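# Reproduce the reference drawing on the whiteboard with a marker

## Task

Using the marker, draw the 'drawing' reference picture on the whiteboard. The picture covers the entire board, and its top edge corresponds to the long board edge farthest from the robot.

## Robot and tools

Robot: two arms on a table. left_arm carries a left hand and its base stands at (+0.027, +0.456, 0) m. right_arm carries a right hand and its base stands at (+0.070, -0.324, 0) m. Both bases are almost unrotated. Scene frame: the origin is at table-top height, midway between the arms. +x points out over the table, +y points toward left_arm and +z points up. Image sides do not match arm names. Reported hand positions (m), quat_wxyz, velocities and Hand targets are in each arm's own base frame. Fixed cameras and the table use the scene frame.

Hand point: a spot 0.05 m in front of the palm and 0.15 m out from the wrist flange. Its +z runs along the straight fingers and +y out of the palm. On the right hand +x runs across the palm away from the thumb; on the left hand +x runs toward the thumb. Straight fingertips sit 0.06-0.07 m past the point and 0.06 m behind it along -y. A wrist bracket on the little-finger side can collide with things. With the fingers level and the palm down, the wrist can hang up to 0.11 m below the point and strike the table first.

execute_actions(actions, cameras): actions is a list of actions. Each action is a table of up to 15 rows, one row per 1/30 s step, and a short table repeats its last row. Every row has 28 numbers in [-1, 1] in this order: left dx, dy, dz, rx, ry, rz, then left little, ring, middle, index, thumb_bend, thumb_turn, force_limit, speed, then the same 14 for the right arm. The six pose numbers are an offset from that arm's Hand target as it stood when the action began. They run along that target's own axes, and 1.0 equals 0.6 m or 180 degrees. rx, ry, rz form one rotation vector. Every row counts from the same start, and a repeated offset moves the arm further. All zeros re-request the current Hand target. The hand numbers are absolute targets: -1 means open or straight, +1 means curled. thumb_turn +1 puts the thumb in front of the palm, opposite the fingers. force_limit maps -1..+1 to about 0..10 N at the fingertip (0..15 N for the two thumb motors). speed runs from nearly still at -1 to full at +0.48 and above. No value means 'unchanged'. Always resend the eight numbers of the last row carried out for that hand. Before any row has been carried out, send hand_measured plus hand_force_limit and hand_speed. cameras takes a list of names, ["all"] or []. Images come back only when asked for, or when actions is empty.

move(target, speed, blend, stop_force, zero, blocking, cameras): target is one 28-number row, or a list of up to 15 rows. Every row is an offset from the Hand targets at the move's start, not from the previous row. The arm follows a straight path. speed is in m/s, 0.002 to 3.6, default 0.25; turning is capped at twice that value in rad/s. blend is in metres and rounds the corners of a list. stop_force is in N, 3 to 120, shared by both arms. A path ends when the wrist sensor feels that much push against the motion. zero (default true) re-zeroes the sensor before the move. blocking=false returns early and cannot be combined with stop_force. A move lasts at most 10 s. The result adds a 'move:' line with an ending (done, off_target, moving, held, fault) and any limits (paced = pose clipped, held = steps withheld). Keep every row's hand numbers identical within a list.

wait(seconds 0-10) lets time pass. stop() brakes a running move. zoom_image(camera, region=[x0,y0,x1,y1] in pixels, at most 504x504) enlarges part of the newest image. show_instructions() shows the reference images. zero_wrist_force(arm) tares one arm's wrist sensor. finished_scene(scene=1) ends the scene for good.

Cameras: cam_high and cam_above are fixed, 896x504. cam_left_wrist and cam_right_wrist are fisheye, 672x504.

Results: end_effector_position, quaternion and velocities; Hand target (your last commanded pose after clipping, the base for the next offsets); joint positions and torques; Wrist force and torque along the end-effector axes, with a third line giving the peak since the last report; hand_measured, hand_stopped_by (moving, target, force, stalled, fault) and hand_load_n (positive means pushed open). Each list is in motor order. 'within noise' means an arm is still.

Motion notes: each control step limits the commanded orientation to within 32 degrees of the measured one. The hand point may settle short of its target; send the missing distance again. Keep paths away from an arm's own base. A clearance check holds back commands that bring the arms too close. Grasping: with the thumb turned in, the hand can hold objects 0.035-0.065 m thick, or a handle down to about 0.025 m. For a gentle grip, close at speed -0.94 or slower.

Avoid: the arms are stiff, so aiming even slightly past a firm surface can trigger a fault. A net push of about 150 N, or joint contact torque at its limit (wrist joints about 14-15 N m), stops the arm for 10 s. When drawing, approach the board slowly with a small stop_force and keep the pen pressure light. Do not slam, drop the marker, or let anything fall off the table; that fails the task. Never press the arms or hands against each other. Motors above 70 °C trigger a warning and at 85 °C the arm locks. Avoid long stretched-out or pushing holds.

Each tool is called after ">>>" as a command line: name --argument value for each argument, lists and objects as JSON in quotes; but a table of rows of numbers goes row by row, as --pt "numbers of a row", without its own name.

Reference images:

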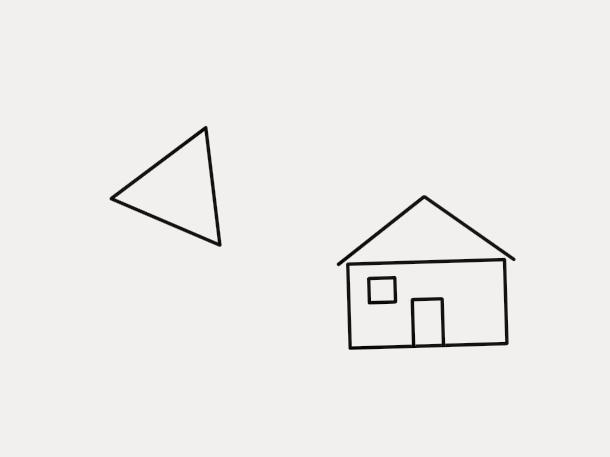

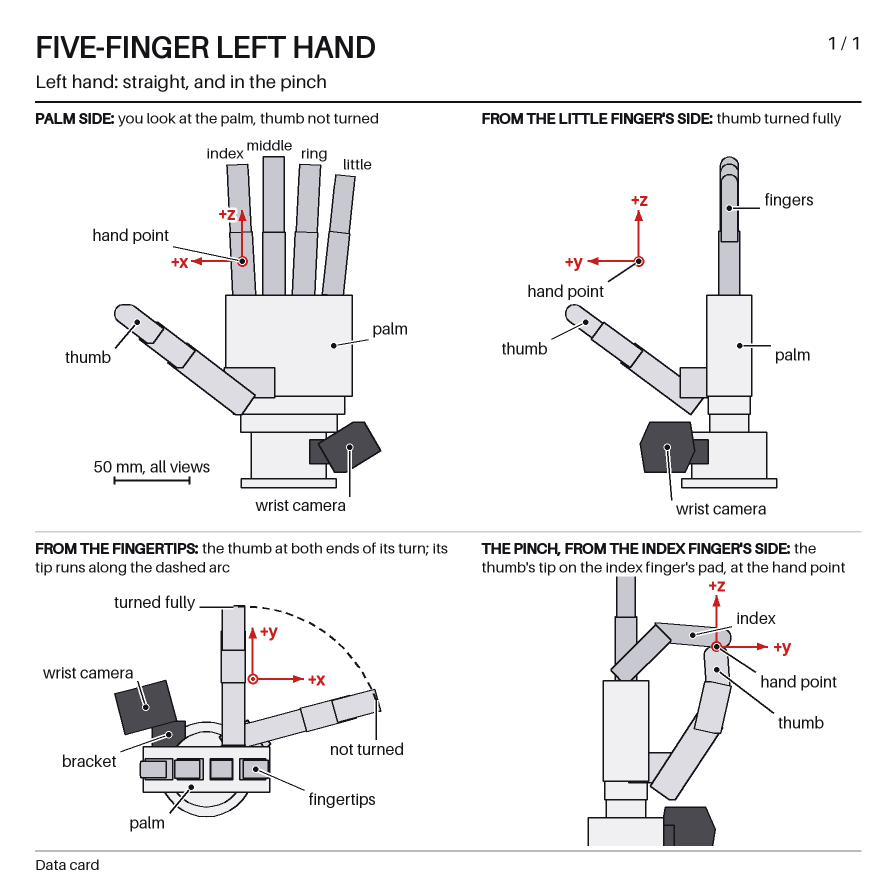

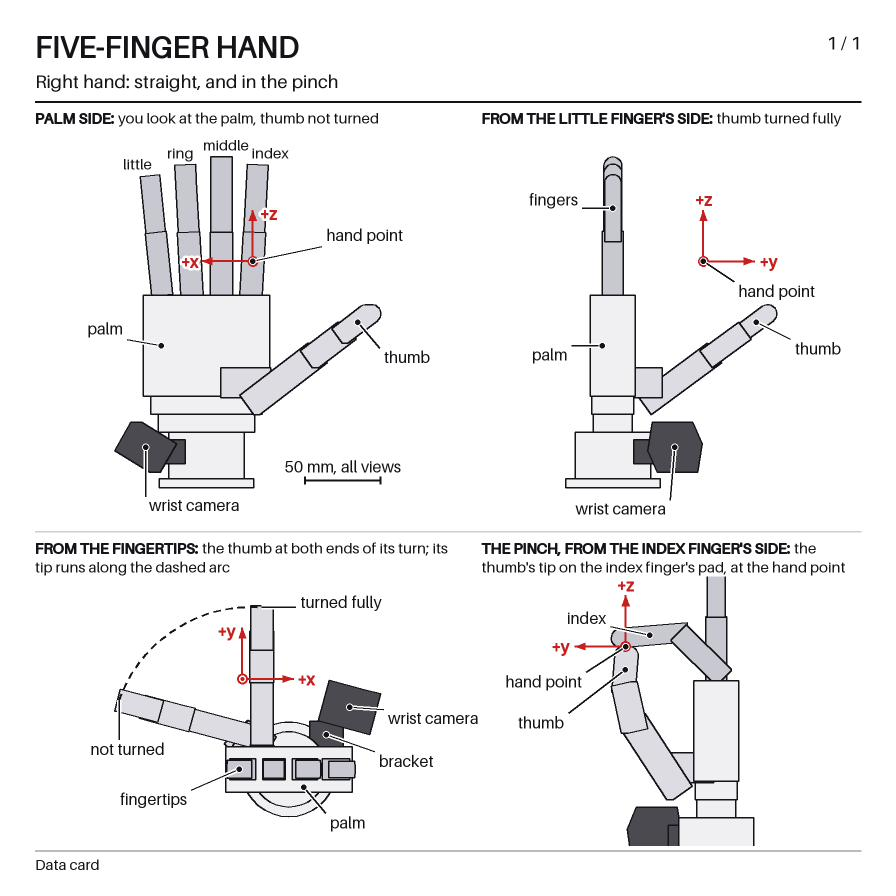

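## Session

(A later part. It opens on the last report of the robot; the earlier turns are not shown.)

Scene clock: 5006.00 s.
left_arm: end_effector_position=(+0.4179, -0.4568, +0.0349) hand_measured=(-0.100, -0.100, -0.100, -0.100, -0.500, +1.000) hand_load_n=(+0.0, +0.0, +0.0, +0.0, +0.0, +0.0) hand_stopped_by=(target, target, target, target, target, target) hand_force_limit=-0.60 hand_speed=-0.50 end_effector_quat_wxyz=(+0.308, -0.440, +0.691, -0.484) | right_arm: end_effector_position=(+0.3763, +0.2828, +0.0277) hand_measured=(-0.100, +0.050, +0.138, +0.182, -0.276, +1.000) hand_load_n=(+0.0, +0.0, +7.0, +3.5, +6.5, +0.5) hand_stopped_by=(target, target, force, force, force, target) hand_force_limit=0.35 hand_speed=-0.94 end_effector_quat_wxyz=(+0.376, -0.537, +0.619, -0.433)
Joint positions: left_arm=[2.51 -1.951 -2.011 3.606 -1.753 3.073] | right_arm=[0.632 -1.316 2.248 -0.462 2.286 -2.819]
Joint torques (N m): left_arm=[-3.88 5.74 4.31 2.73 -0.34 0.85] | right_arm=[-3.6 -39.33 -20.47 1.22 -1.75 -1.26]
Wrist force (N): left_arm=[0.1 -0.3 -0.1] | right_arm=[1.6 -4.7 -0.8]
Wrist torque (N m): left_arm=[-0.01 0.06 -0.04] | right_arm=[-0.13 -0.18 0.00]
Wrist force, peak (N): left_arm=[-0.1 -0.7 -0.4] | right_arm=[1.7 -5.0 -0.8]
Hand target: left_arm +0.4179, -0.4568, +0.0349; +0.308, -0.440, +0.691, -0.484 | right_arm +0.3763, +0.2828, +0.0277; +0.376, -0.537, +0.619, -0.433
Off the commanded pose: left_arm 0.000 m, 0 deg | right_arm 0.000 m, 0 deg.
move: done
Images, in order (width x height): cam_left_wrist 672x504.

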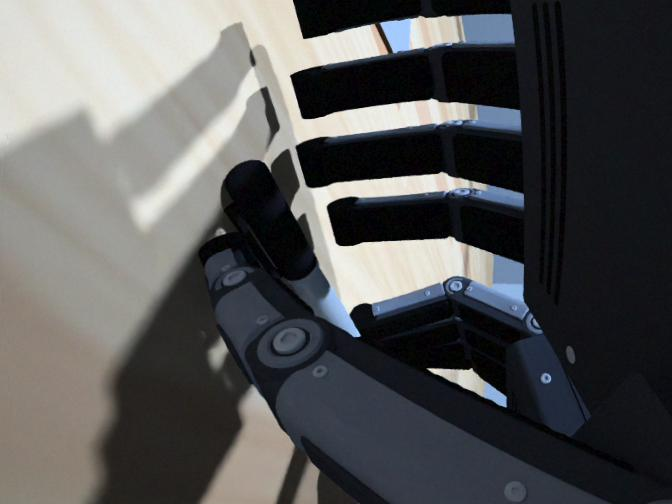

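>>> move --target '[0,0,0,0,0,0,-0.1,-0.1,-0.1,-0.1,-0.4,1,-0.85,-0.9,0,0,0,0,0,0,-0.1,0.05,0.26,0.27,0.14,1,0.35,-0.94]' --speed 0.01

>>> move --target '[0,0.0094,0.0034,0,0,0,-0.1,-0.1,-0.1,-0.1,-0.4,1,-0.85,-0.9,0,0,0,0,0,0,-0.1,0.05,0.26,0.27,0.14,1,0.35,-0.94]' --speed 0.008 --stop_force 3 --cameras '["cam_left_wrist"]'

>>> zoom_image --camera "cam_left_wrist" --region '[170, 120, 430, 315]'

Scene clock: 5022.77 s.
left_arm: end_effector_position=(+0.4179, -0.4568, +0.0349) hand_measured=(-0.100, -0.100, -0.100, -0.100, -0.400, +1.000) hand_load_n=(+0.0, +0.0, +0.0, +0.0, +0.0, +0.0) hand_stopped_by=(target, target, target, target, target, target) hand_force_limit=-0.85 hand_speed=-0.90 end_effector_quat_wxyz=(+0.308, -0.440, +0.691, -0.484) | right_arm: end_effector_position=(+0.3763, +0.2828, +0.0277) hand_measured=(-0.100, +0.050, +0.138, +0.182, -0.276, +1.000) hand_load_n=(+0.0, +0.0, +7.0, +4.0, +6.5, +0.5) hand_stopped_by=(target, target, force, force, force, target) hand_force_limit=0.35 hand_speed=-0.94 end_effector_quat_wxyz=(+0.376, -0.537, +0.619, -0.433)
Joint positions: left_arm=[2.51 -1.951 -2.011 3.606 -1.753 3.073] | right_arm=[0.632 -1.316 2.248 -0.462 2.286 -2.819]
Joint torques (N m): left_arm=[-4.73 6.26 4.26 2.77 -1.67 -1.39] | right_arm=[-3.8 -39.57 -20.79 1.02 -1.7 -1.19]
Wrist force (N): left_arm=[0.0 -0.4 -0.4] | right_arm=[1.6 -4.5 -0.6]
Wrist torque (N m): left_arm=[-0.03 0.05 -0.03] | right_arm=[-0.14 -0.20 0.01]
Wrist force, peak (N): left_arm=[0.0 -0.7 -0.4] | right_arm=[1.8 -5.0 -0.8]
Hand target: left_arm +0.4179, -0.4568, +0.0349; +0.308, -0.440, +0.691, -0.484 | right_arm +0.3763, +0.2828, +0.0277; +0.376, -0.537, +0.619, -0.433
Off the commanded pose: left_arm 0.000 m, 0 deg | right_arm 0.000 m, 0 deg.
move: done

Scene clock: 5024.63 s.
left_arm: end_effector_position=(+0.4179, -0.4568, +0.0308) hand_measured=(-0.100, -0.100, -0.100, -0.100, -0.400, +1.000) hand_load_n=(+0.0, +0.0, +0.0, +0.0, -0.5, -0.5) hand_stopped_by=(target, target, target, target, target, target) hand_force_limit=-0.85 hand_speed=-0.90 end_effector_quat_wxyz=(+0.308, -0.440, +0.691, -0.484) | right_arm: end_effector_position=(+0.3763, +0.2828, +0.0277) hand_measured=(-0.100, +0.050, +0.138, +0.182, -0.276, +1.000) hand_load_n=(+0.0, +0.0, +7.0, +4.0, +6.5, +0.5) hand_stopped_by=(target, target, force, force, force, target) hand_force_limit=0.35 hand_speed=-0.94 end_effector_quat_wxyz=(+0.376, -0.537, +0.619, -0.433)
Joint positions: left_arm=[2.51 -1.958 -2.014 3.617 -1.754 3.073] | right_arm=[0.632 -1.316 2.248 -0.462 2.286 -2.819]
Joint torques (N m): left_arm=[-4.82 56.84 25.02 -1.41 -1.62 -1.62] | right_arm=[-3.92 -39.42 -20.4 0.99 -1.66 -1.32]
Wrist force (N): left_arm=[-0.2 -2.7 -2.4] | right_arm=[1.6 -4.5 -0.6]
Wrist torque (N m): left_arm=[-0.16 0.04 0.01] | right_arm=[-0.14 -0.20 0.00]
Wrist force, peak (N): left_arm=[0.3 -6.7 -5.6] | right_arm=[1.9 -5.0 -0.8]
Hand target: left_arm +0.4179, -0.4568, +0.0308; +0.308, -0.440, +0.691, -0.484 (not the last commanded pose) | right_arm +0.3763, +0.2828, +0.0277; +0.376, -0.537, +0.619, -0.433
Off the commanded pose: left_arm 0.002 m, 0 deg | right_arm 0.000 m, 0 deg.
move: contact (left_arm)
Images, in order (width x height): cam_left_wrist 672x504.

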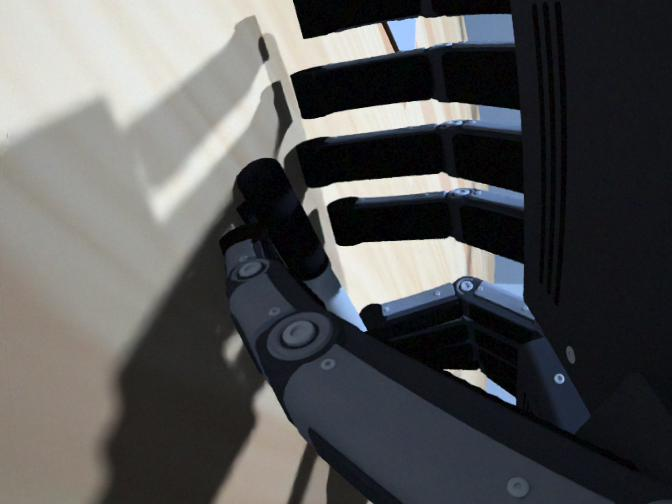

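Scaled by 1.938 from the camera's 672x504 image, which has a finer 960x720 frame.

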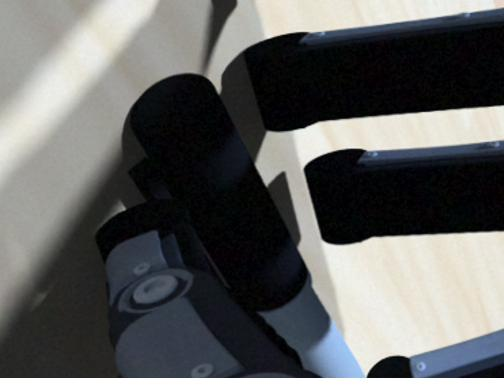

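>>> move --target '[0,-0.0008,-0.0003,0,0,0,-0.1,-0.1,-0.1,-0.1,-0.3,1,-0.85,-0.94,0,0,0,0,0,0,-0.1,0.05,0.26,0.27,0.14,1,0.35,-0.94]' --speed 0.01

>>> move --target '[0,0,0,0,0,0,-0.1,-0.1,-0.1,-0.1,-0.25,1,-0.85,-0.94,0,0,0,0,0,0,-0.1,0.05,0.26,0.27,0.14,1,0.35,-0.94]' --speed 0.01 --cameras '["cam_left_wrist"]'

>>> zoom_image --camera "cam_left_wrist" --region '[170, 120, 430, 315]'

Scene clock: 5041.80 s.
left_arm: end_effector_position=(+0.4179, -0.4568, +0.0313) hand_measured=(-0.100, -0.100, -0.100, -0.100, -0.300, +1.000) hand_load_n=(+0.0, +0.0, -0.5, +0.0, +0.0, +0.0) hand_stopped_by=(target, target, target, target, target, target) hand_force_limit=-0.85 hand_speed=-0.94 end_effector_quat_wxyz=(+0.308, -0.440, +0.691, -0.484) | right_arm: end_effector_position=(+0.3763, +0.2828, +0.0277) hand_measured=(-0.100, +0.050, +0.138, +0.182, -0.276, +1.000) hand_load_n=(+0.0, +0.0, +6.5, +4.0, +6.5, +0.5) hand_stopped_by=(target, target, force, force, force, target) hand_force_limit=0.35 hand_speed=-0.94 end_effector_quat_wxyz=(+0.376, -0.537, +0.619, -0.433)
Joint positions: left_arm=[2.51 -1.957 -2.014 3.616 -1.754 3.073] | right_arm=[0.632 -1.316 2.248 -0.462 2.286 -2.819]
Joint torques (N m): left_arm=[-3.44 58.32 27.74 -1.4 -1.44 -1.31] | right_arm=[-4.29 -39.69 -20.8 0.94 -1.88 -1.17]
Wrist force (N): left_arm=[0.2 -0.6 -0.2] | right_arm=[1.6 -4.6 -0.7]
Wrist torque (N m): left_arm=[-0.05 0.03 -0.01] | right_arm=[-0.14 -0.20 0.00]
Wrist force, peak (N): left_arm=[0.1 -3.1 -2.5] | right_arm=[1.7 -5.0 -0.8]
Hand target: left_arm +0.4179, -0.4568, +0.0313; +0.308, -0.440, +0.691, -0.484 | right_arm +0.3763, +0.2828, +0.0277; +0.376, -0.537, +0.619, -0.433
Off the commanded pose: left_arm 0.000 m, 0 deg | right_arm 0.000 m, 0 deg.
move: done

Scene clock: 5042.60 s.
left_arm: end_effector_position=(+0.4179, -0.4568, +0.0313) hand_measured=(-0.100, -0.100, -0.100, -0.100, -0.250, +1.000) hand_load_n=(+0.0, +0.0, +0.0, +0.0, +0.0, +0.0) hand_stopped_by=(target, target, target, target, target, target) hand_force_limit=-0.85 hand_speed=-0.94 end_effector_quat_wxyz=(+0.308, -0.440, +0.691, -0.484) | right_arm: end_effector_position=(+0.3763, +0.2828, +0.0277) hand_measured=(-0.100, +0.050, +0.138, +0.182, -0.276, +1.000) hand_load_n=(+0.0, +0.0, +6.5, +4.0, +6.5, +0.5) hand_stopped_by=(target, target, force, force, force, target) hand_force_limit=0.35 hand_speed=-0.94 end_effector_quat_wxyz=(+0.376, -0.537, +0.619, -0.433)
Joint positions: left_arm=[2.51 -1.957 -2.014 3.616 -1.754 3.073] | right_arm=[0.632 -1.316 2.248 -0.462 2.286 -2.819]
Joint torques (N m): left_arm=[-3.85 58.61 27.94 -1.46 -1.32 -1.26] | right_arm=[-3.15 -38.73 -20.11 0.85 -1.76 -1.31]
Wrist force (N): left_arm=[0.0 -0.3 -0.5] | right_arm=[1.6 -4.5 -0.5]
Wrist torque (N m): left_arm=[-0.02 0.06 -0.04] | right_arm=[-0.15 -0.21 0.01]
Wrist force, peak (N): left_arm=[-0.1 -0.6 -0.5] | right_arm=[1.8 -4.8 -0.9]
Hand target: left_arm +0.4179, -0.4568, +0.0313; +0.308, -0.440, +0.691, -0.484 | right_arm +0.3763, +0.2828, +0.0277; +0.376, -0.537, +0.619, -0.433
Off the commanded pose: left_arm 0.000 m, 0 deg | right_arm 0.000 m, 0 deg.
move: done
Images, in order (width x height): cam_left_wrist 672x504.

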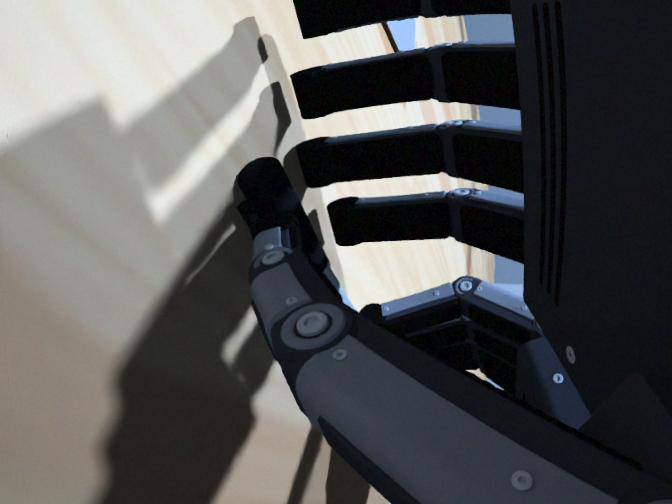

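Scaled by 1.938 from the camera's 672x504 image, which has a finer 960x720 frame.

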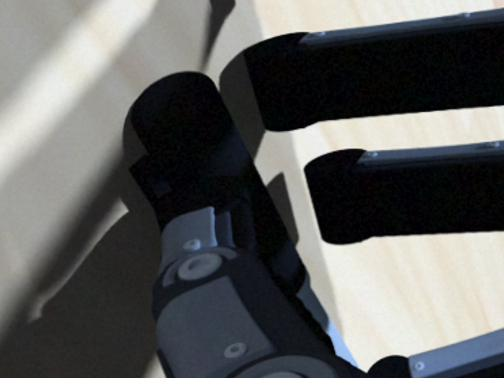

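>>> move --target '[0,0.0028,0.001,0,0,0,-0.1,-0.1,-0.1,-0.1,-0.25,1,-0.85,-0.94,0,0,0,0,0,0,-0.1,0.05,0.26,0.27,0.14,1,0.35,-0.94]' --speed 0.008 --stop_force 3

>>> move --target '[0,0,0,0,0,0,-0.1,-0.1,-0.1,-0.1,-0.19,1,-0.85,-0.94,0,0,0,0,0,0,-0.1,0.05,0.26,0.27,0.14,1,0.35,-0.94]' --speed 0.01 --cameras '["cam_left_wrist"]'

>>> zoom_image --camera "cam_left_wrist" --region '[170, 120, 430, 315]'

Scene clock: 5053.70 s.
left_arm: end_effector_position=(+0.4179, -0.4568, +0.0300) hand_measured=(-0.100, -0.100, -0.100, -0.100, -0.250, +1.000) hand_load_n=(+0.0, +0.0, -0.5, +0.0, +0.0, +0.0) hand_stopped_by=(target, target, target, target, target, target) hand_force_limit=-0.85 hand_speed=-0.94 end_effector_quat_wxyz=(+0.308, -0.440, +0.691, -0.484) | right_arm: end_effector_position=(+0.3763, +0.2828, +0.0277) hand_measured=(-0.100, +0.050, +0.138, +0.182, -0.276, +1.000) hand_load_n=(+0.0, +0.0, +6.5, +4.0, +6.5, +1.0) hand_stopped_by=(target, target, force, force, force, target) hand_force_limit=0.35 hand_speed=-0.94 end_effector_quat_wxyz=(+0.376, -0.537, +0.619, -0.433)
Joint positions: left_arm=[2.51 -1.96 -2.015 3.62 -1.754 3.073] | right_arm=[0.632 -1.316 2.248 -0.462 2.286 -2.819]
Joint torques (N m): left_arm=[-4.26 55.92 23.06 -1.65 -1.53 -1.18] | right_arm=[-3 -39.09 -20.51 0.85 -1.79 -1.18]
Wrist force (N): left_arm=[-0.1 -3.8 -2.9] | right_arm=[1.5 -4.8 -0.7]
Wrist torque (N m): left_arm=[-0.08 0.01 0.04] | right_arm=[-0.14 -0.20 0.03]
Wrist force, peak (N): left_arm=[-0.3 -5.5 -4.0] | right_arm=[2.0 -4.9 -0.8]
Hand target: left_arm +0.4179, -0.4569, +0.0300; +0.308, -0.440, +0.691, -0.484 | right_arm +0.3763, +0.2828, +0.0277; +0.376, -0.537, +0.619, -0.433
Off the commanded pose: left_arm 0.000 m, 0 deg | right_arm 0.000 m, 0 deg.
move: contact (left_arm)

Scene clock: 5054.60 s.
left_arm: end_effector_position=(+0.4179, -0.4568, +0.0300) hand_measured=(-0.100, -0.100, -0.100, -0.100, -0.190, +1.000) hand_load_n=(+0.0, +0.0, +0.0, +0.5, +1.0, +0.0) hand_stopped_by=(target, target, target, target, target, target) hand_force_limit=-0.85 hand_speed=-0.94 end_effector_quat_wxyz=(+0.308, -0.440, +0.691, -0.484) | right_arm: end_effector_position=(+0.3763, +0.2828, +0.0277) hand_measured=(-0.100, +0.050, +0.138, +0.182, -0.276, +1.000) hand_load_n=(+0.0, +0.0, +6.0, +5.5, +6.5, +1.0) hand_stopped_by=(target, target, force, force, force, target) hand_force_limit=0.35 hand_speed=-0.94 end_effector_quat_wxyz=(+0.376, -0.537, +0.619, -0.433)
Joint positions: left_arm=[2.51 -1.96 -2.015 3.62 -1.754 3.073] | right_arm=[0.632 -1.316 2.248 -0.462 2.286 -2.819]
Joint torques (N m): left_arm=[-4.52 56.3 23.1 -1.44 -1.62 -1.24] | right_arm=[-4.53 -38.97 -19.74 1 -1.87 -1.12]
Wrist force (N): left_arm=[-0.1 -3.4 -3.0] | right_arm=[1.4 -5.1 -0.2]
Wrist torque (N m): left_arm=[-0.06 0.01 0.04] | right_arm=[-0.17 -0.14 0.01]
Wrist force, peak (N): left_arm=[0.0 -3.6 -3.2] | right_arm=[1.6 -5.1 -0.2]
Hand target: left_arm +0.4179, -0.4569, +0.0300; +0.308, -0.440, +0.691, -0.484 | right_arm +0.3763, +0.2828, +0.0277; +0.376, -0.537, +0.619, -0.433
Off the commanded pose: left_arm 0.000 m, 0 deg | right_arm 0.000 m, 0 deg.
move: done
Images, in order (width x height): cam_left_wrist 672x504.

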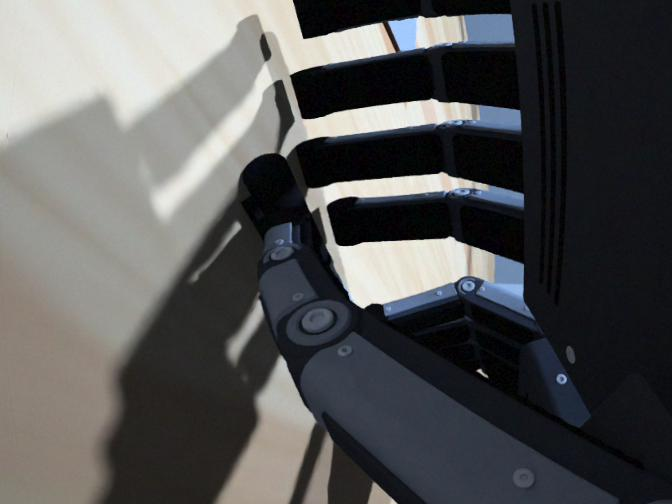

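Scaled by 1.938 from the camera's 672x504 image, which has a finer 960x720 frame.

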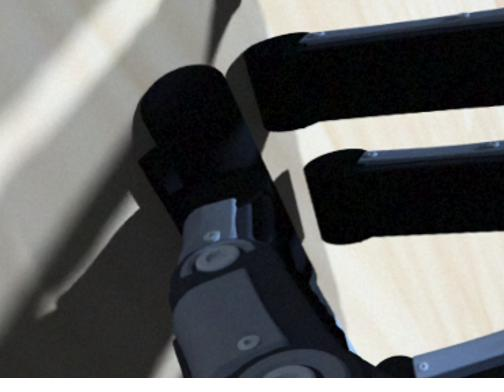

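>>> move --target '[0,-0.0024,-0.0009,0,0,0,-0.35,-0.35,-0.35,-0.1,-0.33,1,-0.85,-0.7,0,0,0,0,0,0,-0.1,0.05,0.26,0.27,0.14,1,0.35,-0.94]' --speed 0.01

>>> move --target '[0,-0.0017,0.0047,0,0,0,-0.35,-0.35,-0.35,-0.1,-0.33,1,-0.85,-0.7,0,0,0,0,0,0,-0.1,0.05,0.26,0.27,0.14,1,0.35,-0.94]' --speed 0.01

>>> move --target '[0,0.0063,0.0023,0,0,0,-0.35,-0.35,-0.35,-0.1,-0.33,1,-0.85,-0.7,0,0,0,0,0,0,-0.1,0.05,0.26,0.27,0.14,1,0.35,-0.94]' --speed 0.008 --stop_force 3 --cameras '["cam_left_wrist"]'

>>> zoom_image --camera "cam_left_wrist" --region '[170, 120, 430, 315]'

Scene clock: 5075.87 s.
left_arm: end_effector_position=(+0.4179, -0.4568, +0.0315) hand_measured=(-0.350, -0.350, -0.350, -0.100, -0.330, +1.000) hand_load_n=(+0.0, +0.0, +0.0, +0.0, +0.0, +0.0) hand_stopped_by=(target, target, target, target, target, target) hand_force_limit=-0.85 hand_speed=-0.70 end_effector_quat_wxyz=(+0.308, -0.440, +0.691, -0.484) | right_arm: end_effector_position=(+0.3763, +0.2828, +0.0277) hand_measured=(-0.100, +0.050, +0.138, +0.182, -0.276, +1.000) hand_load_n=(+0.0, -0.5, +6.5, +4.5, +7.0, +1.0) hand_stopped_by=(target, target, force, force, force, target) hand_force_limit=0.35 hand_speed=-0.94 end_effector_quat_wxyz=(+0.376, -0.537, +0.619, -0.433)
Joint positions: left_arm=[2.51 -1.957 -2.014 3.616 -1.754 3.073] | right_arm=[0.632 -1.316 2.248 -0.462 2.286 -2.819]
Joint torques (N m): left_arm=[-5.17 59.17 27.24 -1.63 -1.69 -1.18] | right_arm=[-3.51 -39.06 -20.07 0.68 -1.74 -1.17]
Wrist force (N): left_arm=[0.0 -0.6 -0.4] | right_arm=[1.1 -4.0 0.4]
Wrist torque (N m): left_arm=[-0.05 0.06 -0.02] | right_arm=[-0.09 -0.18 0.02]
Wrist force, peak (N): left_arm=[-0.1 -3.7 -3.2] | right_arm=[1.6 -5.3 -0.4]
Hand target: left_arm +0.4179, -0.4568, +0.0315; +0.308, -0.440, +0.691, -0.484 | right_arm +0.3763, +0.2828, +0.0277; +0.376, -0.537, +0.619, -0.433
Off the commanded pose: left_arm 0.000 m, 0 deg | right_arm 0.000 m, 0 deg.
move: done

Scene clock: 5076.57 s.
left_arm: end_effector_position=(+0.4206, -0.4581, +0.0315) hand_measured=(-0.350, -0.350, -0.350, -0.100, -0.330, +1.000) hand_load_n=(+0.0, +0.0, +0.0, +0.0, +0.0, +0.0) hand_stopped_by=(target, target, target, target, target, target) hand_force_limit=-0.85 hand_speed=-0.70 end_effector_quat_wxyz=(+0.308, -0.440, +0.691, -0.484) | right_arm: end_effector_position=(+0.3763, +0.2828, +0.0277) hand_measured=(-0.100, +0.050, +0.138, +0.182, -0.276, +1.000) hand_load_n=(+0.0, +0.0, +6.0, +4.0, +6.5, +1.0) hand_stopped_by=(target, target, force, force, force, target) hand_force_limit=0.35 hand_speed=-0.94 end_effector_quat_wxyz=(+0.376, -0.537, +0.619, -0.433)
Joint positions: left_arm=[2.512 -1.962 -2.006 3.613 -1.752 3.074] | right_arm=[0.632 -1.316 2.248 -0.462 2.286 -2.819]
Joint torques (N m): left_arm=[3.3 6.28 25.79 -1.39 1.41 1.66] | right_arm=[-3.98 -37.84 -19.46 0.8 -1.85 -1.25]
Wrist force (N): left_arm=[-0.2 -0.4 -0.3] | right_arm=[1.1 -4.1 0.6]
Wrist torque (N m): left_arm=[-0.04 0.08 -0.04] | right_arm=[-0.12 -0.19 0.01]
Wrist force, peak (N): left_arm=[0.0 -0.7 -0.4] | right_arm=[1.3 -4.6 0.3]
Hand target: left_arm +0.4206, -0.4581, +0.0315; +0.308, -0.440, +0.691, -0.484 | right_arm +0.3763, +0.2828, +0.0277; +0.376, -0.537, +0.619, -0.433
Off the commanded pose: left_arm 0.000 m, 0 deg | right_arm 0.000 m, 0 deg.
move: done

Scene clock: 5078.07 s.
left_arm: end_effector_position=(+0.4207, -0.4582, +0.0303) hand_measured=(-0.350, -0.350, -0.350, -0.100, -0.330, +1.000) hand_load_n=(+0.0, +0.0, +0.0, +0.0, -1.0, -0.5) hand_stopped_by=(target, target, target, target, target, target) hand_force_limit=-0.85 hand_speed=-0.70 end_effector_quat_wxyz=(+0.308, -0.440, +0.691, -0.484) | right_arm: end_effector_position=(+0.3763, +0.2828, +0.0277) hand_measured=(-0.100, +0.050, +0.138, +0.182, -0.276, +1.000) hand_load_n=(+0.0, -0.5, +6.0, +4.5, +7.0, +1.5) hand_stopped_by=(target, target, force, force, force, target) hand_force_limit=0.35 hand_speed=-0.94 end_effector_quat_wxyz=(+0.376, -0.537, +0.619, -0.433)
Joint positions: left_arm=[2.512 -1.964 -2.006 3.616 -1.752 3.074] | right_arm=[0.632 -1.316 2.248 -0.462 2.286 -2.819]
Joint torques (N m): left_arm=[3 57.33 26.33 -1.54 1.45 1.7] | right_arm=[-4.13 -37.79 -19.56 0.77 -1.68 -1.04]
Wrist force (N): left_arm=[-0.1 -2.8 -2.0] | right_arm=[1.8 -4.0 0.1]
Wrist torque (N m): left_arm=[-0.16 0.05 0.02] | right_arm=[-0.12 -0.20 0.02]
Wrist force, peak (N): left_arm=[0.1 -4.1 -3.2] | right_arm=[1.3 -4.5 0.2]
Hand target: left_arm +0.4207, -0.4582, +0.0303; +0.308, -0.440, +0.691, -0.484 (not the last commanded pose) | right_arm +0.3763, +0.2828, +0.0277; +0.376, -0.537, +0.619, -0.433
Off the commanded pose: left_arm 0.003 m, 0 deg | right_arm 0.000 m, 0 deg.
move: contact (left_arm)
Images, in order (width x height): cam_left_wrist 672x504.

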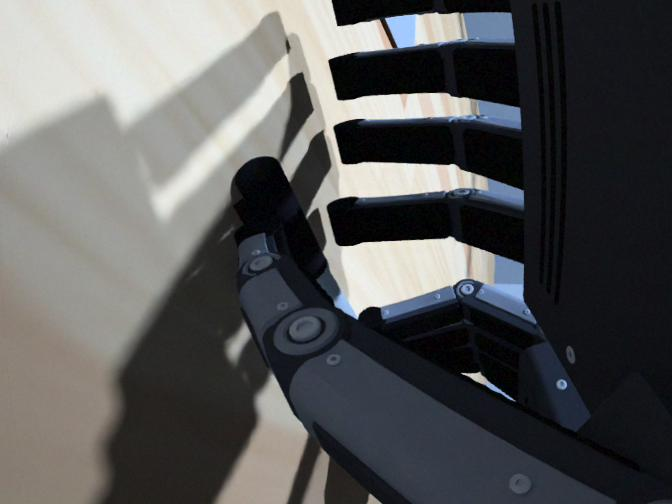

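Scaled by 1.938 from the camera's 672x504 image, which has a finer 960x720 frame.

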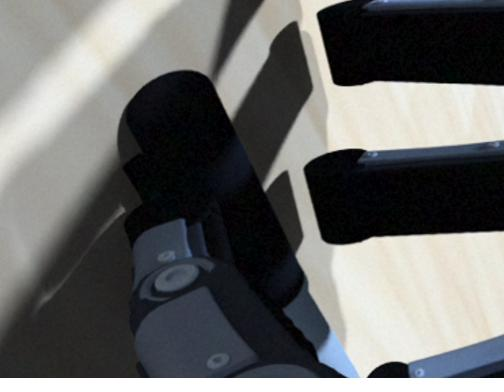

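>>> move --target '[0,-0.0008,-0.0003,0,0,0,-0.35,-0.35,-0.35,0.3,-0.33,1,-0.8,-0.94,0,0,0,0,0,0,-0.1,0.05,0.26,0.27,0.14,1,0.35,-0.94]' --speed 0.008 --cameras '["cam_left_wrist"]'

>>> zoom_image --camera "cam_left_wrist" --region '[170, 120, 430, 315]'

Scene clock: 5090.10 s.
left_arm: end_effector_position=(+0.4207, -0.4582, +0.0309) hand_measured=(-0.350, -0.350, -0.350, +0.080, -0.330, +1.000) hand_load_n=(+0.0, +0.0, +0.0, +1.0, +0.0, +0.0) hand_stopped_by=(target, target, target, force, target, target) hand_force_limit=-0.80 hand_speed=-0.94 end_effector_quat_wxyz=(+0.308, -0.440, +0.691, -0.484) | right_arm: end_effector_position=(+0.3763, +0.2828, +0.0277) hand_measured=(-0.100, +0.050, +0.138, +0.182, -0.276, +1.000) hand_load_n=(+0.0, +0.0, +6.5, +4.5, +7.0, +1.0) hand_stopped_by=(target, target, force, force, force, target) hand_force_limit=0.35 hand_speed=-0.94 end_effector_quat_wxyz=(+0.376, -0.537, +0.619, -0.433)
Joint positions: left_arm=[2.512 -1.963 -2.006 3.615 -1.752 3.074] | right_arm=[0.632 -1.316 2.248 -0.462 2.286 -2.819]
Joint torques (N m): left_arm=[2.42 57.65 26.81 -1.6 1.26 1.69] | right_arm=[-2.72 -36.04 -18.84 0.57 -1.88 -1.14]
Wrist force (N): left_arm=[-0.2 -1.4 -0.4] | right_arm=[1.3 -4.0 0.2]
Wrist torque (N m): left_arm=[-0.05 0.08 -0.03] | right_arm=[-0.12 -0.19 0.02]
Wrist force, peak (N): left_arm=[-0.1 -2.9 -2.6] | right_arm=[1.9 -4.3 -0.1]
Hand target: left_arm +0.4207, -0.4582, +0.0308; +0.308, -0.440, +0.691, -0.484 | right_arm +0.3763, +0.2828, +0.0277; +0.376, -0.537, +0.619, -0.433
Off the commanded pose: left_arm 0.000 m, 0 deg | right_arm 0.000 m, 0 deg.
move: done
Images, in order (width x height): cam_left_wrist 672x504.

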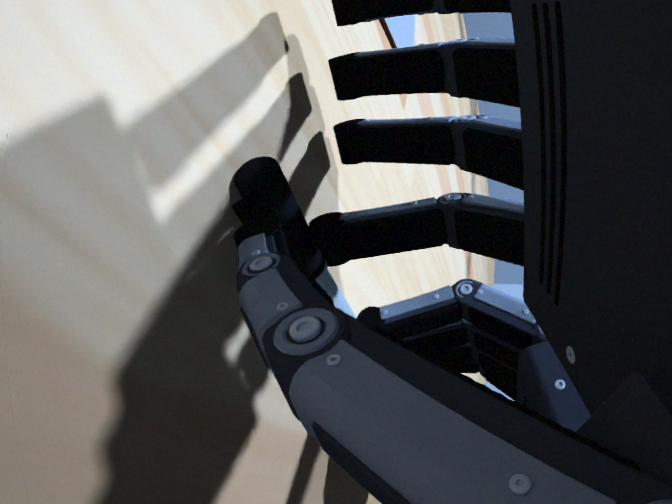

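Scaled by 1.938 from the camera's 672x504 image, which has a finer 960x720 frame.

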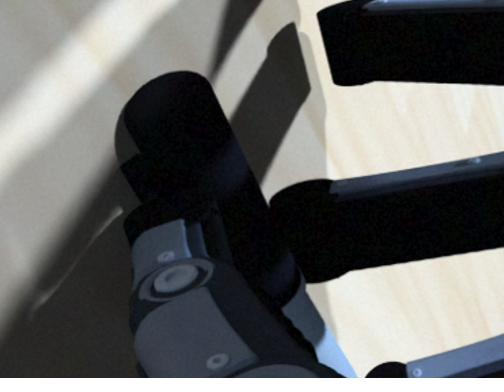

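>>> move --target '[0,0,0,0,0,0,-0.35,-0.35,-0.35,0.3,-0.15,1,-0.75,-0.94,0,0,0,0,0,0,-0.1,0.05,0.26,0.27,0.14,1,0.35,-0.94]' --speed 0.008 --cameras '["cam_left_wrist"]'

>>> zoom_image --camera "cam_left_wrist" --region '[170, 120, 430, 315]'

Scene clock: 5098.00 s.
left_arm: end_effector_position=(+0.4207, -0.4582, +0.0309) hand_measured=(-0.350, -0.350, -0.350, +0.080, -0.300, +1.000) hand_load_n=(+0.0, +0.0, +0.0, +2.0, +1.5, +0.5) hand_stopped_by=(target, target, target, force, force, target) hand_force_limit=-0.75 hand_speed=-0.94 end_effector_quat_wxyz=(+0.308, -0.440, +0.691, -0.484) | right_arm: end_effector_position=(+0.3763, +0.2828, +0.0277) hand_measured=(-0.100, +0.050, +0.138, +0.182, -0.276, +1.000) hand_load_n=(+0.0, +0.0, +6.0, +5.0, +7.0, +1.5) hand_stopped_by=(target, target, force, force, force, target) hand_force_limit=0.35 hand_speed=-0.94 end_effector_quat_wxyz=(+0.376, -0.537, +0.619, -0.433)
Joint positions: left_arm=[2.512 -1.963 -2.006 3.615 -1.752 3.074] | right_arm=[0.632 -1.316 2.248 -0.462 2.286 -2.819]
Joint torques (N m): left_arm=[1.73 54.27 17.22 -1.3 1.04 1.51] | right_arm=[-3.51 -36.39 -18.79 0.71 -1.79 -1.34]
Wrist force (N): left_arm=[-0.2 -0.1 -0.4] | right_arm=[1.2 -3.8 0.2]
Wrist torque (N m): left_arm=[-0.03 0.05 -0.06] | right_arm=[-0.12 -0.16 0.01]
Wrist force, peak (N): left_arm=[0.1 -2.0 -0.6] | right_arm=[1.5 -4.3 0.0]
Hand target: left_arm +0.4207, -0.4582, +0.0308; +0.308, -0.440, +0.691, -0.484 | right_arm +0.3763, +0.2828, +0.0277; +0.376, -0.537, +0.619, -0.433
Off the commanded pose: left_arm 0.000 m, 0 deg | right_arm 0.000 m, 0 deg.
move: done
Images, in order (width x height): cam_left_wrist 672x504.

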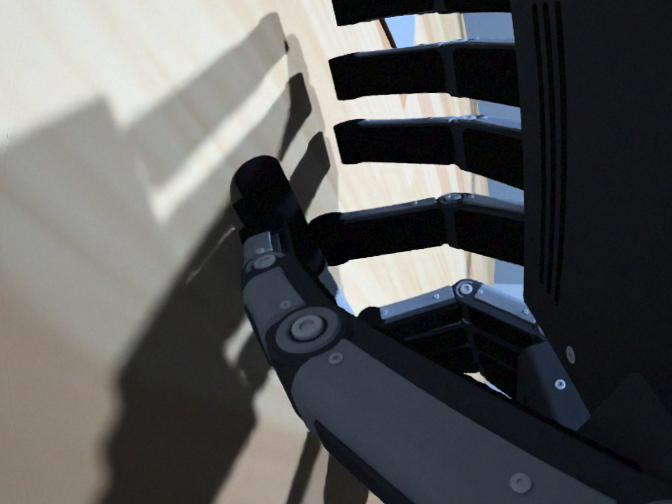

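Scaled by 1.938 from the camera's 672x504 image, which has a finer 960x720 frame.

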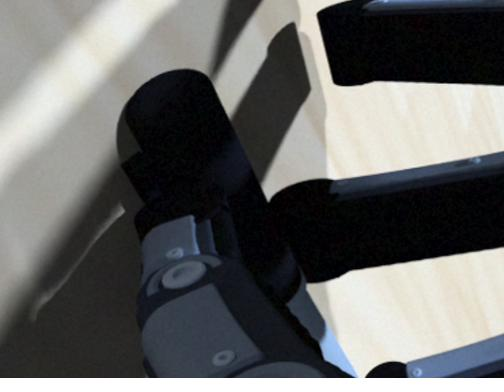

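>>> move --target '[0,0,0,0,0,0,-0.2,-0.2,0.3,0.3,-0.15,1,-0.75,-0.94,0,0,0,0,0,0,-0.1,0.05,0.26,0.27,0.14,1,0.35,-0.94]' --speed 0.008

>>> wait --seconds 2 --cameras '["cam_left_wrist"]'

>>> zoom_image --camera "cam_left_wrist" --region '[170, 120, 430, 315]'

Scene clock: 5109.53 s.
left_arm: end_effector_position=(+0.4207, -0.4582, +0.0308) hand_measured=(-0.200, -0.200, -0.018, +0.080, -0.300, +1.000) hand_load_n=(+0.0, +0.0, +1.0, +2.0, +2.0, +0.5) hand_stopped_by=(target, target, force, force, force, target) hand_force_limit=-0.75 hand_speed=-0.94 end_effector_quat_wxyz=(+0.308, -0.440, +0.691, -0.484) | right_arm: end_effector_position=(+0.3763, +0.2828, +0.0277) hand_measured=(-0.100, +0.050, +0.138, +0.182, -0.276, +1.000) hand_load_n=(+0.0, +0.0, +6.0, +5.0, +6.5, +1.0) hand_stopped_by=(target, target, force, force, force, target) hand_force_limit=0.35 hand_speed=-0.94 end_effector_quat_wxyz=(+0.376, -0.537, +0.619, -0.433)
Joint positions: left_arm=[2.512 -1.963 -2.006 3.615 -1.752 3.074] | right_arm=[0.632 -1.316 2.248 -0.462 2.286 -2.819]
Joint torques (N m): left_arm=[0.49 49.82 5.63 1.4 0.45 1.26] | right_arm=[-2.93 -34.75 -18.69 0.61 -1.95 -1.14]
Wrist force (N): left_arm=[0.2 -1.8 -0.4] | right_arm=[1.5 -4.2 0.0]
Wrist torque (N m): left_arm=[-0.05 0.00 0.00] | right_arm=[-0.13 -0.18 0.03]
Wrist force, peak (N): left_arm=[0.2 -1.8 -0.4] | right_arm=[1.6 -4.4 0.0]
Hand target: left_arm +0.4207, -0.4582, +0.0308; +0.308, -0.440, +0.691, -0.484 | right_arm +0.3763, +0.2828, +0.0277; +0.376, -0.537, +0.619, -0.433
Off the commanded pose: left_arm 0.000 m, 0 deg | right_arm 0.000 m, 0 deg.
move: done

Scene clock: 5111.53 s.
left_arm: end_effector_position=(+0.4207, -0.4582, +0.0308) hand_measured=(-0.200, -0.200, -0.018, +0.080, -0.300, +1.000) hand_load_n=(+0.0, +0.0, +1.0, +2.0, +2.0, +0.5) hand_stopped_by=(target, target, force, force, force, target) hand_force_limit=-0.75 hand_speed=-0.94 end_effector_quat_wxyz=(+0.308, -0.440, +0.691, -0.484) | right_arm: end_effector_position=(+0.3763, +0.2828, +0.0277) hand_measured=(-0.100, +0.050, +0.138, +0.182, -0.276, +1.000) hand_load_n=(+0.0, +0.0, +6.0, +5.0, +7.0, +1.5) hand_stopped_by=(target, target, force, force, force, target) hand_force_limit=0.35 hand_speed=-0.94 end_effector_quat_wxyz=(+0.376, -0.537, +0.619, -0.433)
Joint positions: left_arm=[2.512 -1.963 -2.006 3.615 -1.752 3.074] | right_arm=[0.632 -1.316 2.248 -0.462 2.286 -2.819]
Joint torques (N m): left_arm=[-0.45 48.19 5.53 2.33 0.35 1.29] | right_arm=[-2.85 -34.56 -18.41 0.66 -1.87 -0.99]
Wrist force (N): left_arm=[-0.1 -1.4 -0.3] | right_arm=[1.2 -3.7 0.2]
Wrist torque (N m): left_arm=[-0.02 0.03 -0.02] | right_arm=[-0.11 -0.16 0.02]
Wrist force, peak (N): left_arm=[-0.1 -1.9 -0.4] | right_arm=[1.6 -4.3 0.0]
Hand target: left_arm +0.4207, -0.4582, +0.0308; +0.308, -0.440, +0.691, -0.484 | right_arm +0.3763, +0.2828, +0.0277; +0.376, -0.537, +0.619, -0.433
Off the commanded pose: left_arm 0.000 m, 0 deg | right_arm 0.000 m, 0 deg.
wait: 2.00 s; at rest by 0.17 s
Images, in order (width x height): cam_left_wrist 672x504.

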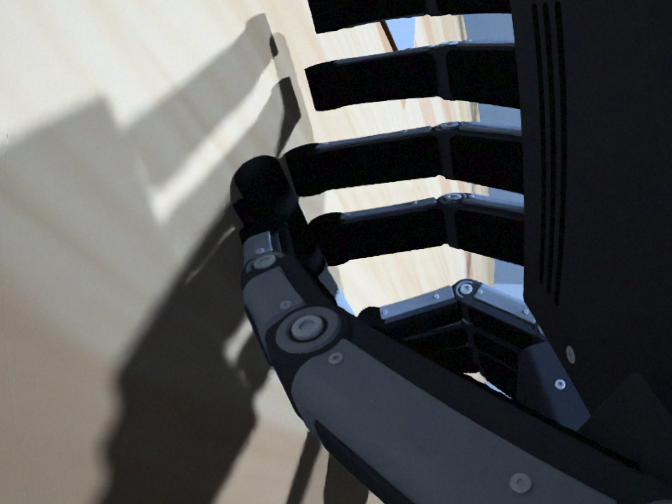

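Scaled by 1.938 from the camera's 672x504 image, which has a finer 960x720 frame.

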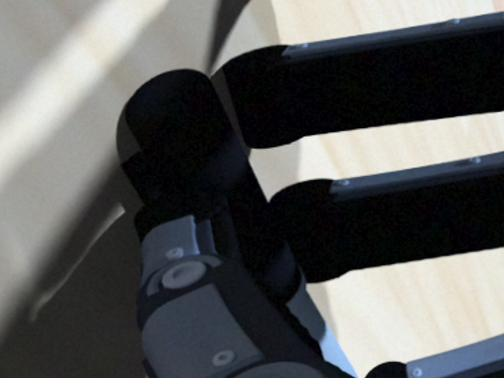

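>>> move --target '[0,0,0,0,0,0,-0.2,-0.2,0.32,0.32,-0.12,1,-0.5,-0.94,0,0,0,0,0,0,-0.1,0.05,0.26,0.27,0.14,1,0.35,-0.94]' --speed 0.008 --cameras '["cam_left_wrist"]'

>>> zoom_image --camera "cam_left_wrist" --region '[170, 120, 430, 315]'

Scene clock: 5119.87 s.
left_arm: end_effector_position=(+0.4207, -0.4582, +0.0309) hand_measured=(-0.200, -0.200, +0.116, +0.084, -0.264, +1.000) hand_load_n=(+0.0, +0.0, +4.0, +4.5, +4.5, +1.0) hand_stopped_by=(target, target, force, force, force, target) hand_force_limit=-0.50 hand_speed=-0.94 end_effector_quat_wxyz=(+0.308, -0.440, +0.691, -0.484) | right_arm: end_effector_position=(+0.3763, +0.2828, +0.0277) hand_measured=(-0.100, +0.050, +0.138, +0.182, -0.276, +1.000) hand_load_n=(+0.0, +0.0, +5.5, +5.0, +7.0, +1.5) hand_stopped_by=(target, target, force, force, force, target) hand_force_limit=0.35 hand_speed=-0.94 end_effector_quat_wxyz=(+0.376, -0.537, +0.619, -0.433)
Joint positions: left_arm=[2.512 -1.963 -2.006 3.615 -1.752 3.074] | right_arm=[0.632 -1.316 2.248 -0.462 2.286 -2.819]
Joint torques (N m): left_arm=[-2.11 44.17 5.79 0.97 -0.1 1.14] | right_arm=[-3.72 -33.05 -17.85 0.56 -1.7 -0.74]
Wrist force (N): left_arm=[0.4 -1.1 0.2] | right_arm=[0.8 -5.2 -1.0]
Wrist torque (N m): left_arm=[-0.03 -0.02 -0.06] | right_arm=[-0.18 -0.14 0.02]
Wrist force, peak (N): left_arm=[0.2 -2.4 -0.1] | right_arm=[0.8 -5.2 -1.0]
Hand target: left_arm +0.4207, -0.4582, +0.0308; +0.308, -0.440, +0.691, -0.484 | right_arm +0.3763, +0.2828, +0.0277; +0.376, -0.537, +0.619, -0.433
Off the commanded pose: left_arm 0.000 m, 0 deg | right_arm 0.000 m, 0 deg.
move: done
Images, in order (width x height): cam_left_wrist 672x504.

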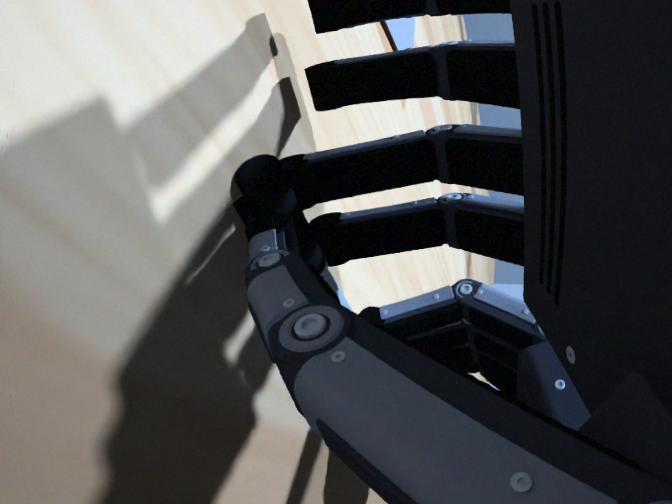

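Scaled by 1.938 from the camera's 672x504 image, which has a finer 960x720 frame.

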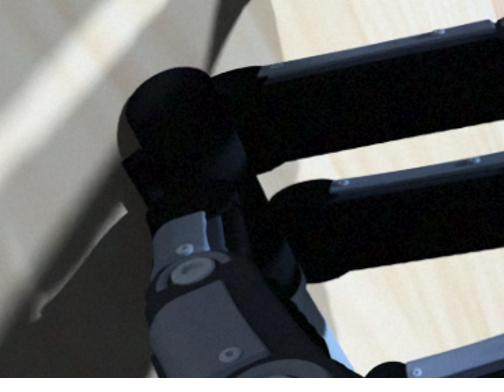

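>>> move --target '[0,0,0,0,0,0,-0.2,-0.2,0.34,0.34,-0.1,1,-0.1,-0.94,0,0,0,0,0,0,-0.1,0.05,0.26,0.27,0.14,1,0.35,-0.94]' --speed 0.008

>>> move --target '[0,0,0,0,0,0,-0.2,-0.2,0.36,0.36,-0.08,1,0.2,-0.94,0,0,0,0,0,0,-0.1,0.05,0.26,0.27,0.14,1,0.35,-0.94]' --speed 0.008 --cameras '["cam_left_wrist","cam_right_wrist"]'

>>> zoom_image --camera "cam_left_wrist" --region '[170, 120, 430, 315]'

Scene clock: 5129.97 s.
left_arm: end_effector_position=(+0.4207, -0.4582, +0.0308) hand_measured=(-0.200, -0.200, +0.120, +0.088, -0.254, +1.000) hand_load_n=(+0.0, +0.0, +5.5, +6.0, +6.0, +1.5) hand_stopped_by=(target, target, force, force, force, target) hand_force_limit=-0.10 hand_speed=-0.94 end_effector_quat_wxyz=(+0.308, -0.440, +0.691, -0.484) | right_arm: end_effector_position=(+0.3763, +0.2828, +0.0277) hand_measured=(-0.100, +0.050, +0.138, +0.182, -0.276, +1.000) hand_load_n=(+0.0, +0.0, +5.5, +5.0, +7.0, +1.5) hand_stopped_by=(target, target, force, force, force, target) hand_force_limit=0.35 hand_speed=-0.94 end_effector_quat_wxyz=(+0.376, -0.537, +0.619, -0.433)
Joint positions: left_arm=[2.512 -1.963 -2.006 3.615 -1.752 3.074] | right_arm=[0.632 -1.316 2.248 -0.462 2.286 -2.819]
Joint torques (N m): left_arm=[-2.61 40.59 5.68 -1.51 -0.35 1.04] | right_arm=[-2.44 -32.26 -18.21 0.35 -1.63 -0.82]
Wrist force (N): left_arm=[0.5 -0.9 0.4] | right_arm=[0.6 -4.8 -1.2]
Wrist torque (N m): left_arm=[-0.03 -0.01 -0.09] | right_arm=[-0.14 -0.15 0.02]
Wrist force, peak (N): left_arm=[0.5 -1.4 0.9] | right_arm=[0.8 -5.1 -1.0]
Hand target: left_arm +0.4207, -0.4582, +0.0308; +0.308, -0.440, +0.691, -0.484 | right_arm +0.3763, +0.2828, +0.0277; +0.376, -0.537, +0.619, -0.433
Off the commanded pose: left_arm 0.000 m, 0 deg | right_arm 0.000 m, 0 deg.
move: done

Scene clock: 5132.17 s.
left_arm: end_effector_position=(+0.4207, -0.4582, +0.0308) hand_measured=(-0.200, -0.200, +0.124, +0.088, -0.080, +1.000) hand_load_n=(+0.0, +0.0, +0.0, +1.0, +0.0, +0.0) hand_stopped_by=(target, target, force, force, target, target) hand_force_limit=0.20 hand_speed=-0.94 end_effector_quat_wxyz=(+0.308, -0.440, +0.691, -0.484) | right_arm: end_effector_position=(+0.3763, +0.2828, +0.0277) hand_measured=(-0.100, +0.050, +0.138, +0.182, -0.276, +1.000) hand_load_n=(+0.0, +0.0, +6.5, +4.0, +7.0, +1.0) hand_stopped_by=(target, target, force, force, force, target) hand_force_limit=0.35 hand_speed=-0.94 end_effector_quat_wxyz=(+0.376, -0.537, +0.619, -0.433)
Joint positions: left_arm=[2.512 -1.963 -2.006 3.615 -1.752 3.074] | right_arm=[0.632 -1.316 2.248 -0.462 2.286 -2.819]
Joint torques (N m): left_arm=[-3.59 39.21 6.34 -1.47 -0.54 0.98] | right_arm=[-3.81 -33.36 -17.83 0.37 -1.52 -1.03]
Wrist force (N): left_arm=[0.0 -1.3 0.0] | right_arm=[0.5 -3.9 0.1]
Wrist torque (N m): left_arm=[-0.05 0.07 -0.03] | right_arm=[-0.12 -0.20 -0.02]
Wrist force, peak (N): left_arm=[-0.5 -6.1 -2.7] | right_arm=[0.6 -5.1 -1.3]
Hand target: left_arm +0.4207, -0.4582, +0.0308; +0.308, -0.440, +0.691, -0.484 | right_arm +0.3763, +0.2828, +0.0277; +0.376, -0.537, +0.619, -0.433
Off the commanded pose: left_arm 0.000 m, 0 deg | right_arm 0.000 m, 0 deg.
move: done
Images, in order (width x height): cam_left_wrist 672x504, cam_right_wrist 672x504.

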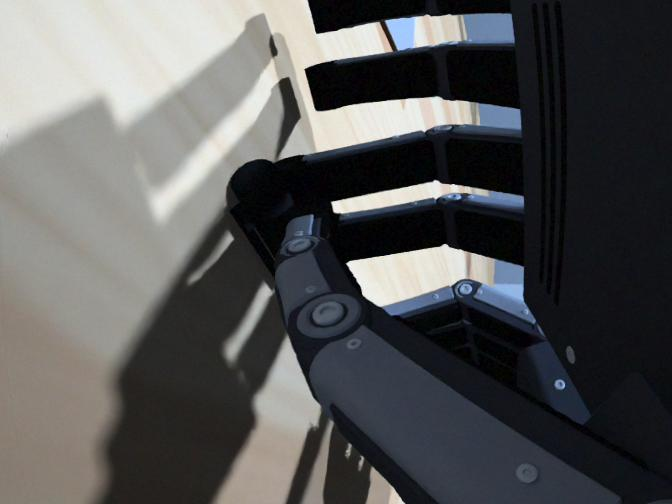

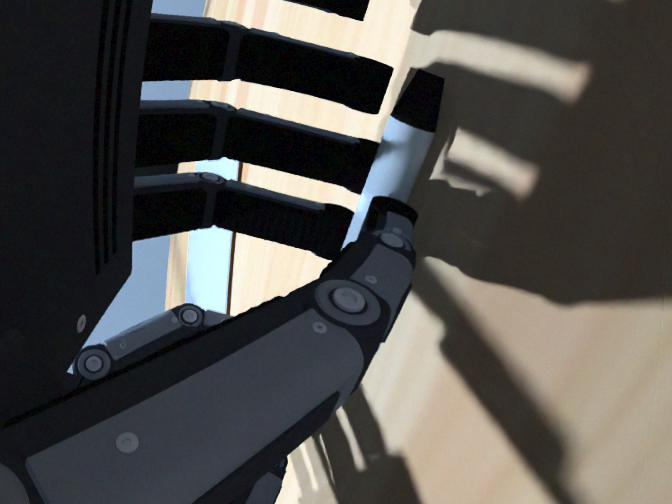

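Scaled by 1.938 from the camera's 672x504 image, which has a finer 960x720 frame.

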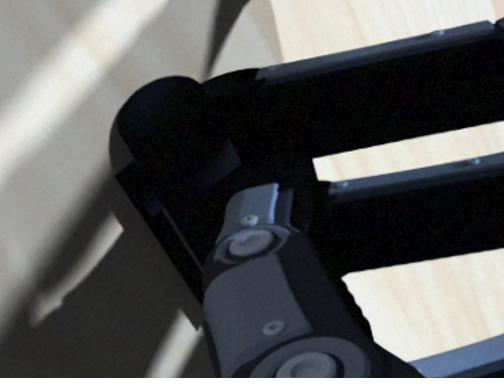

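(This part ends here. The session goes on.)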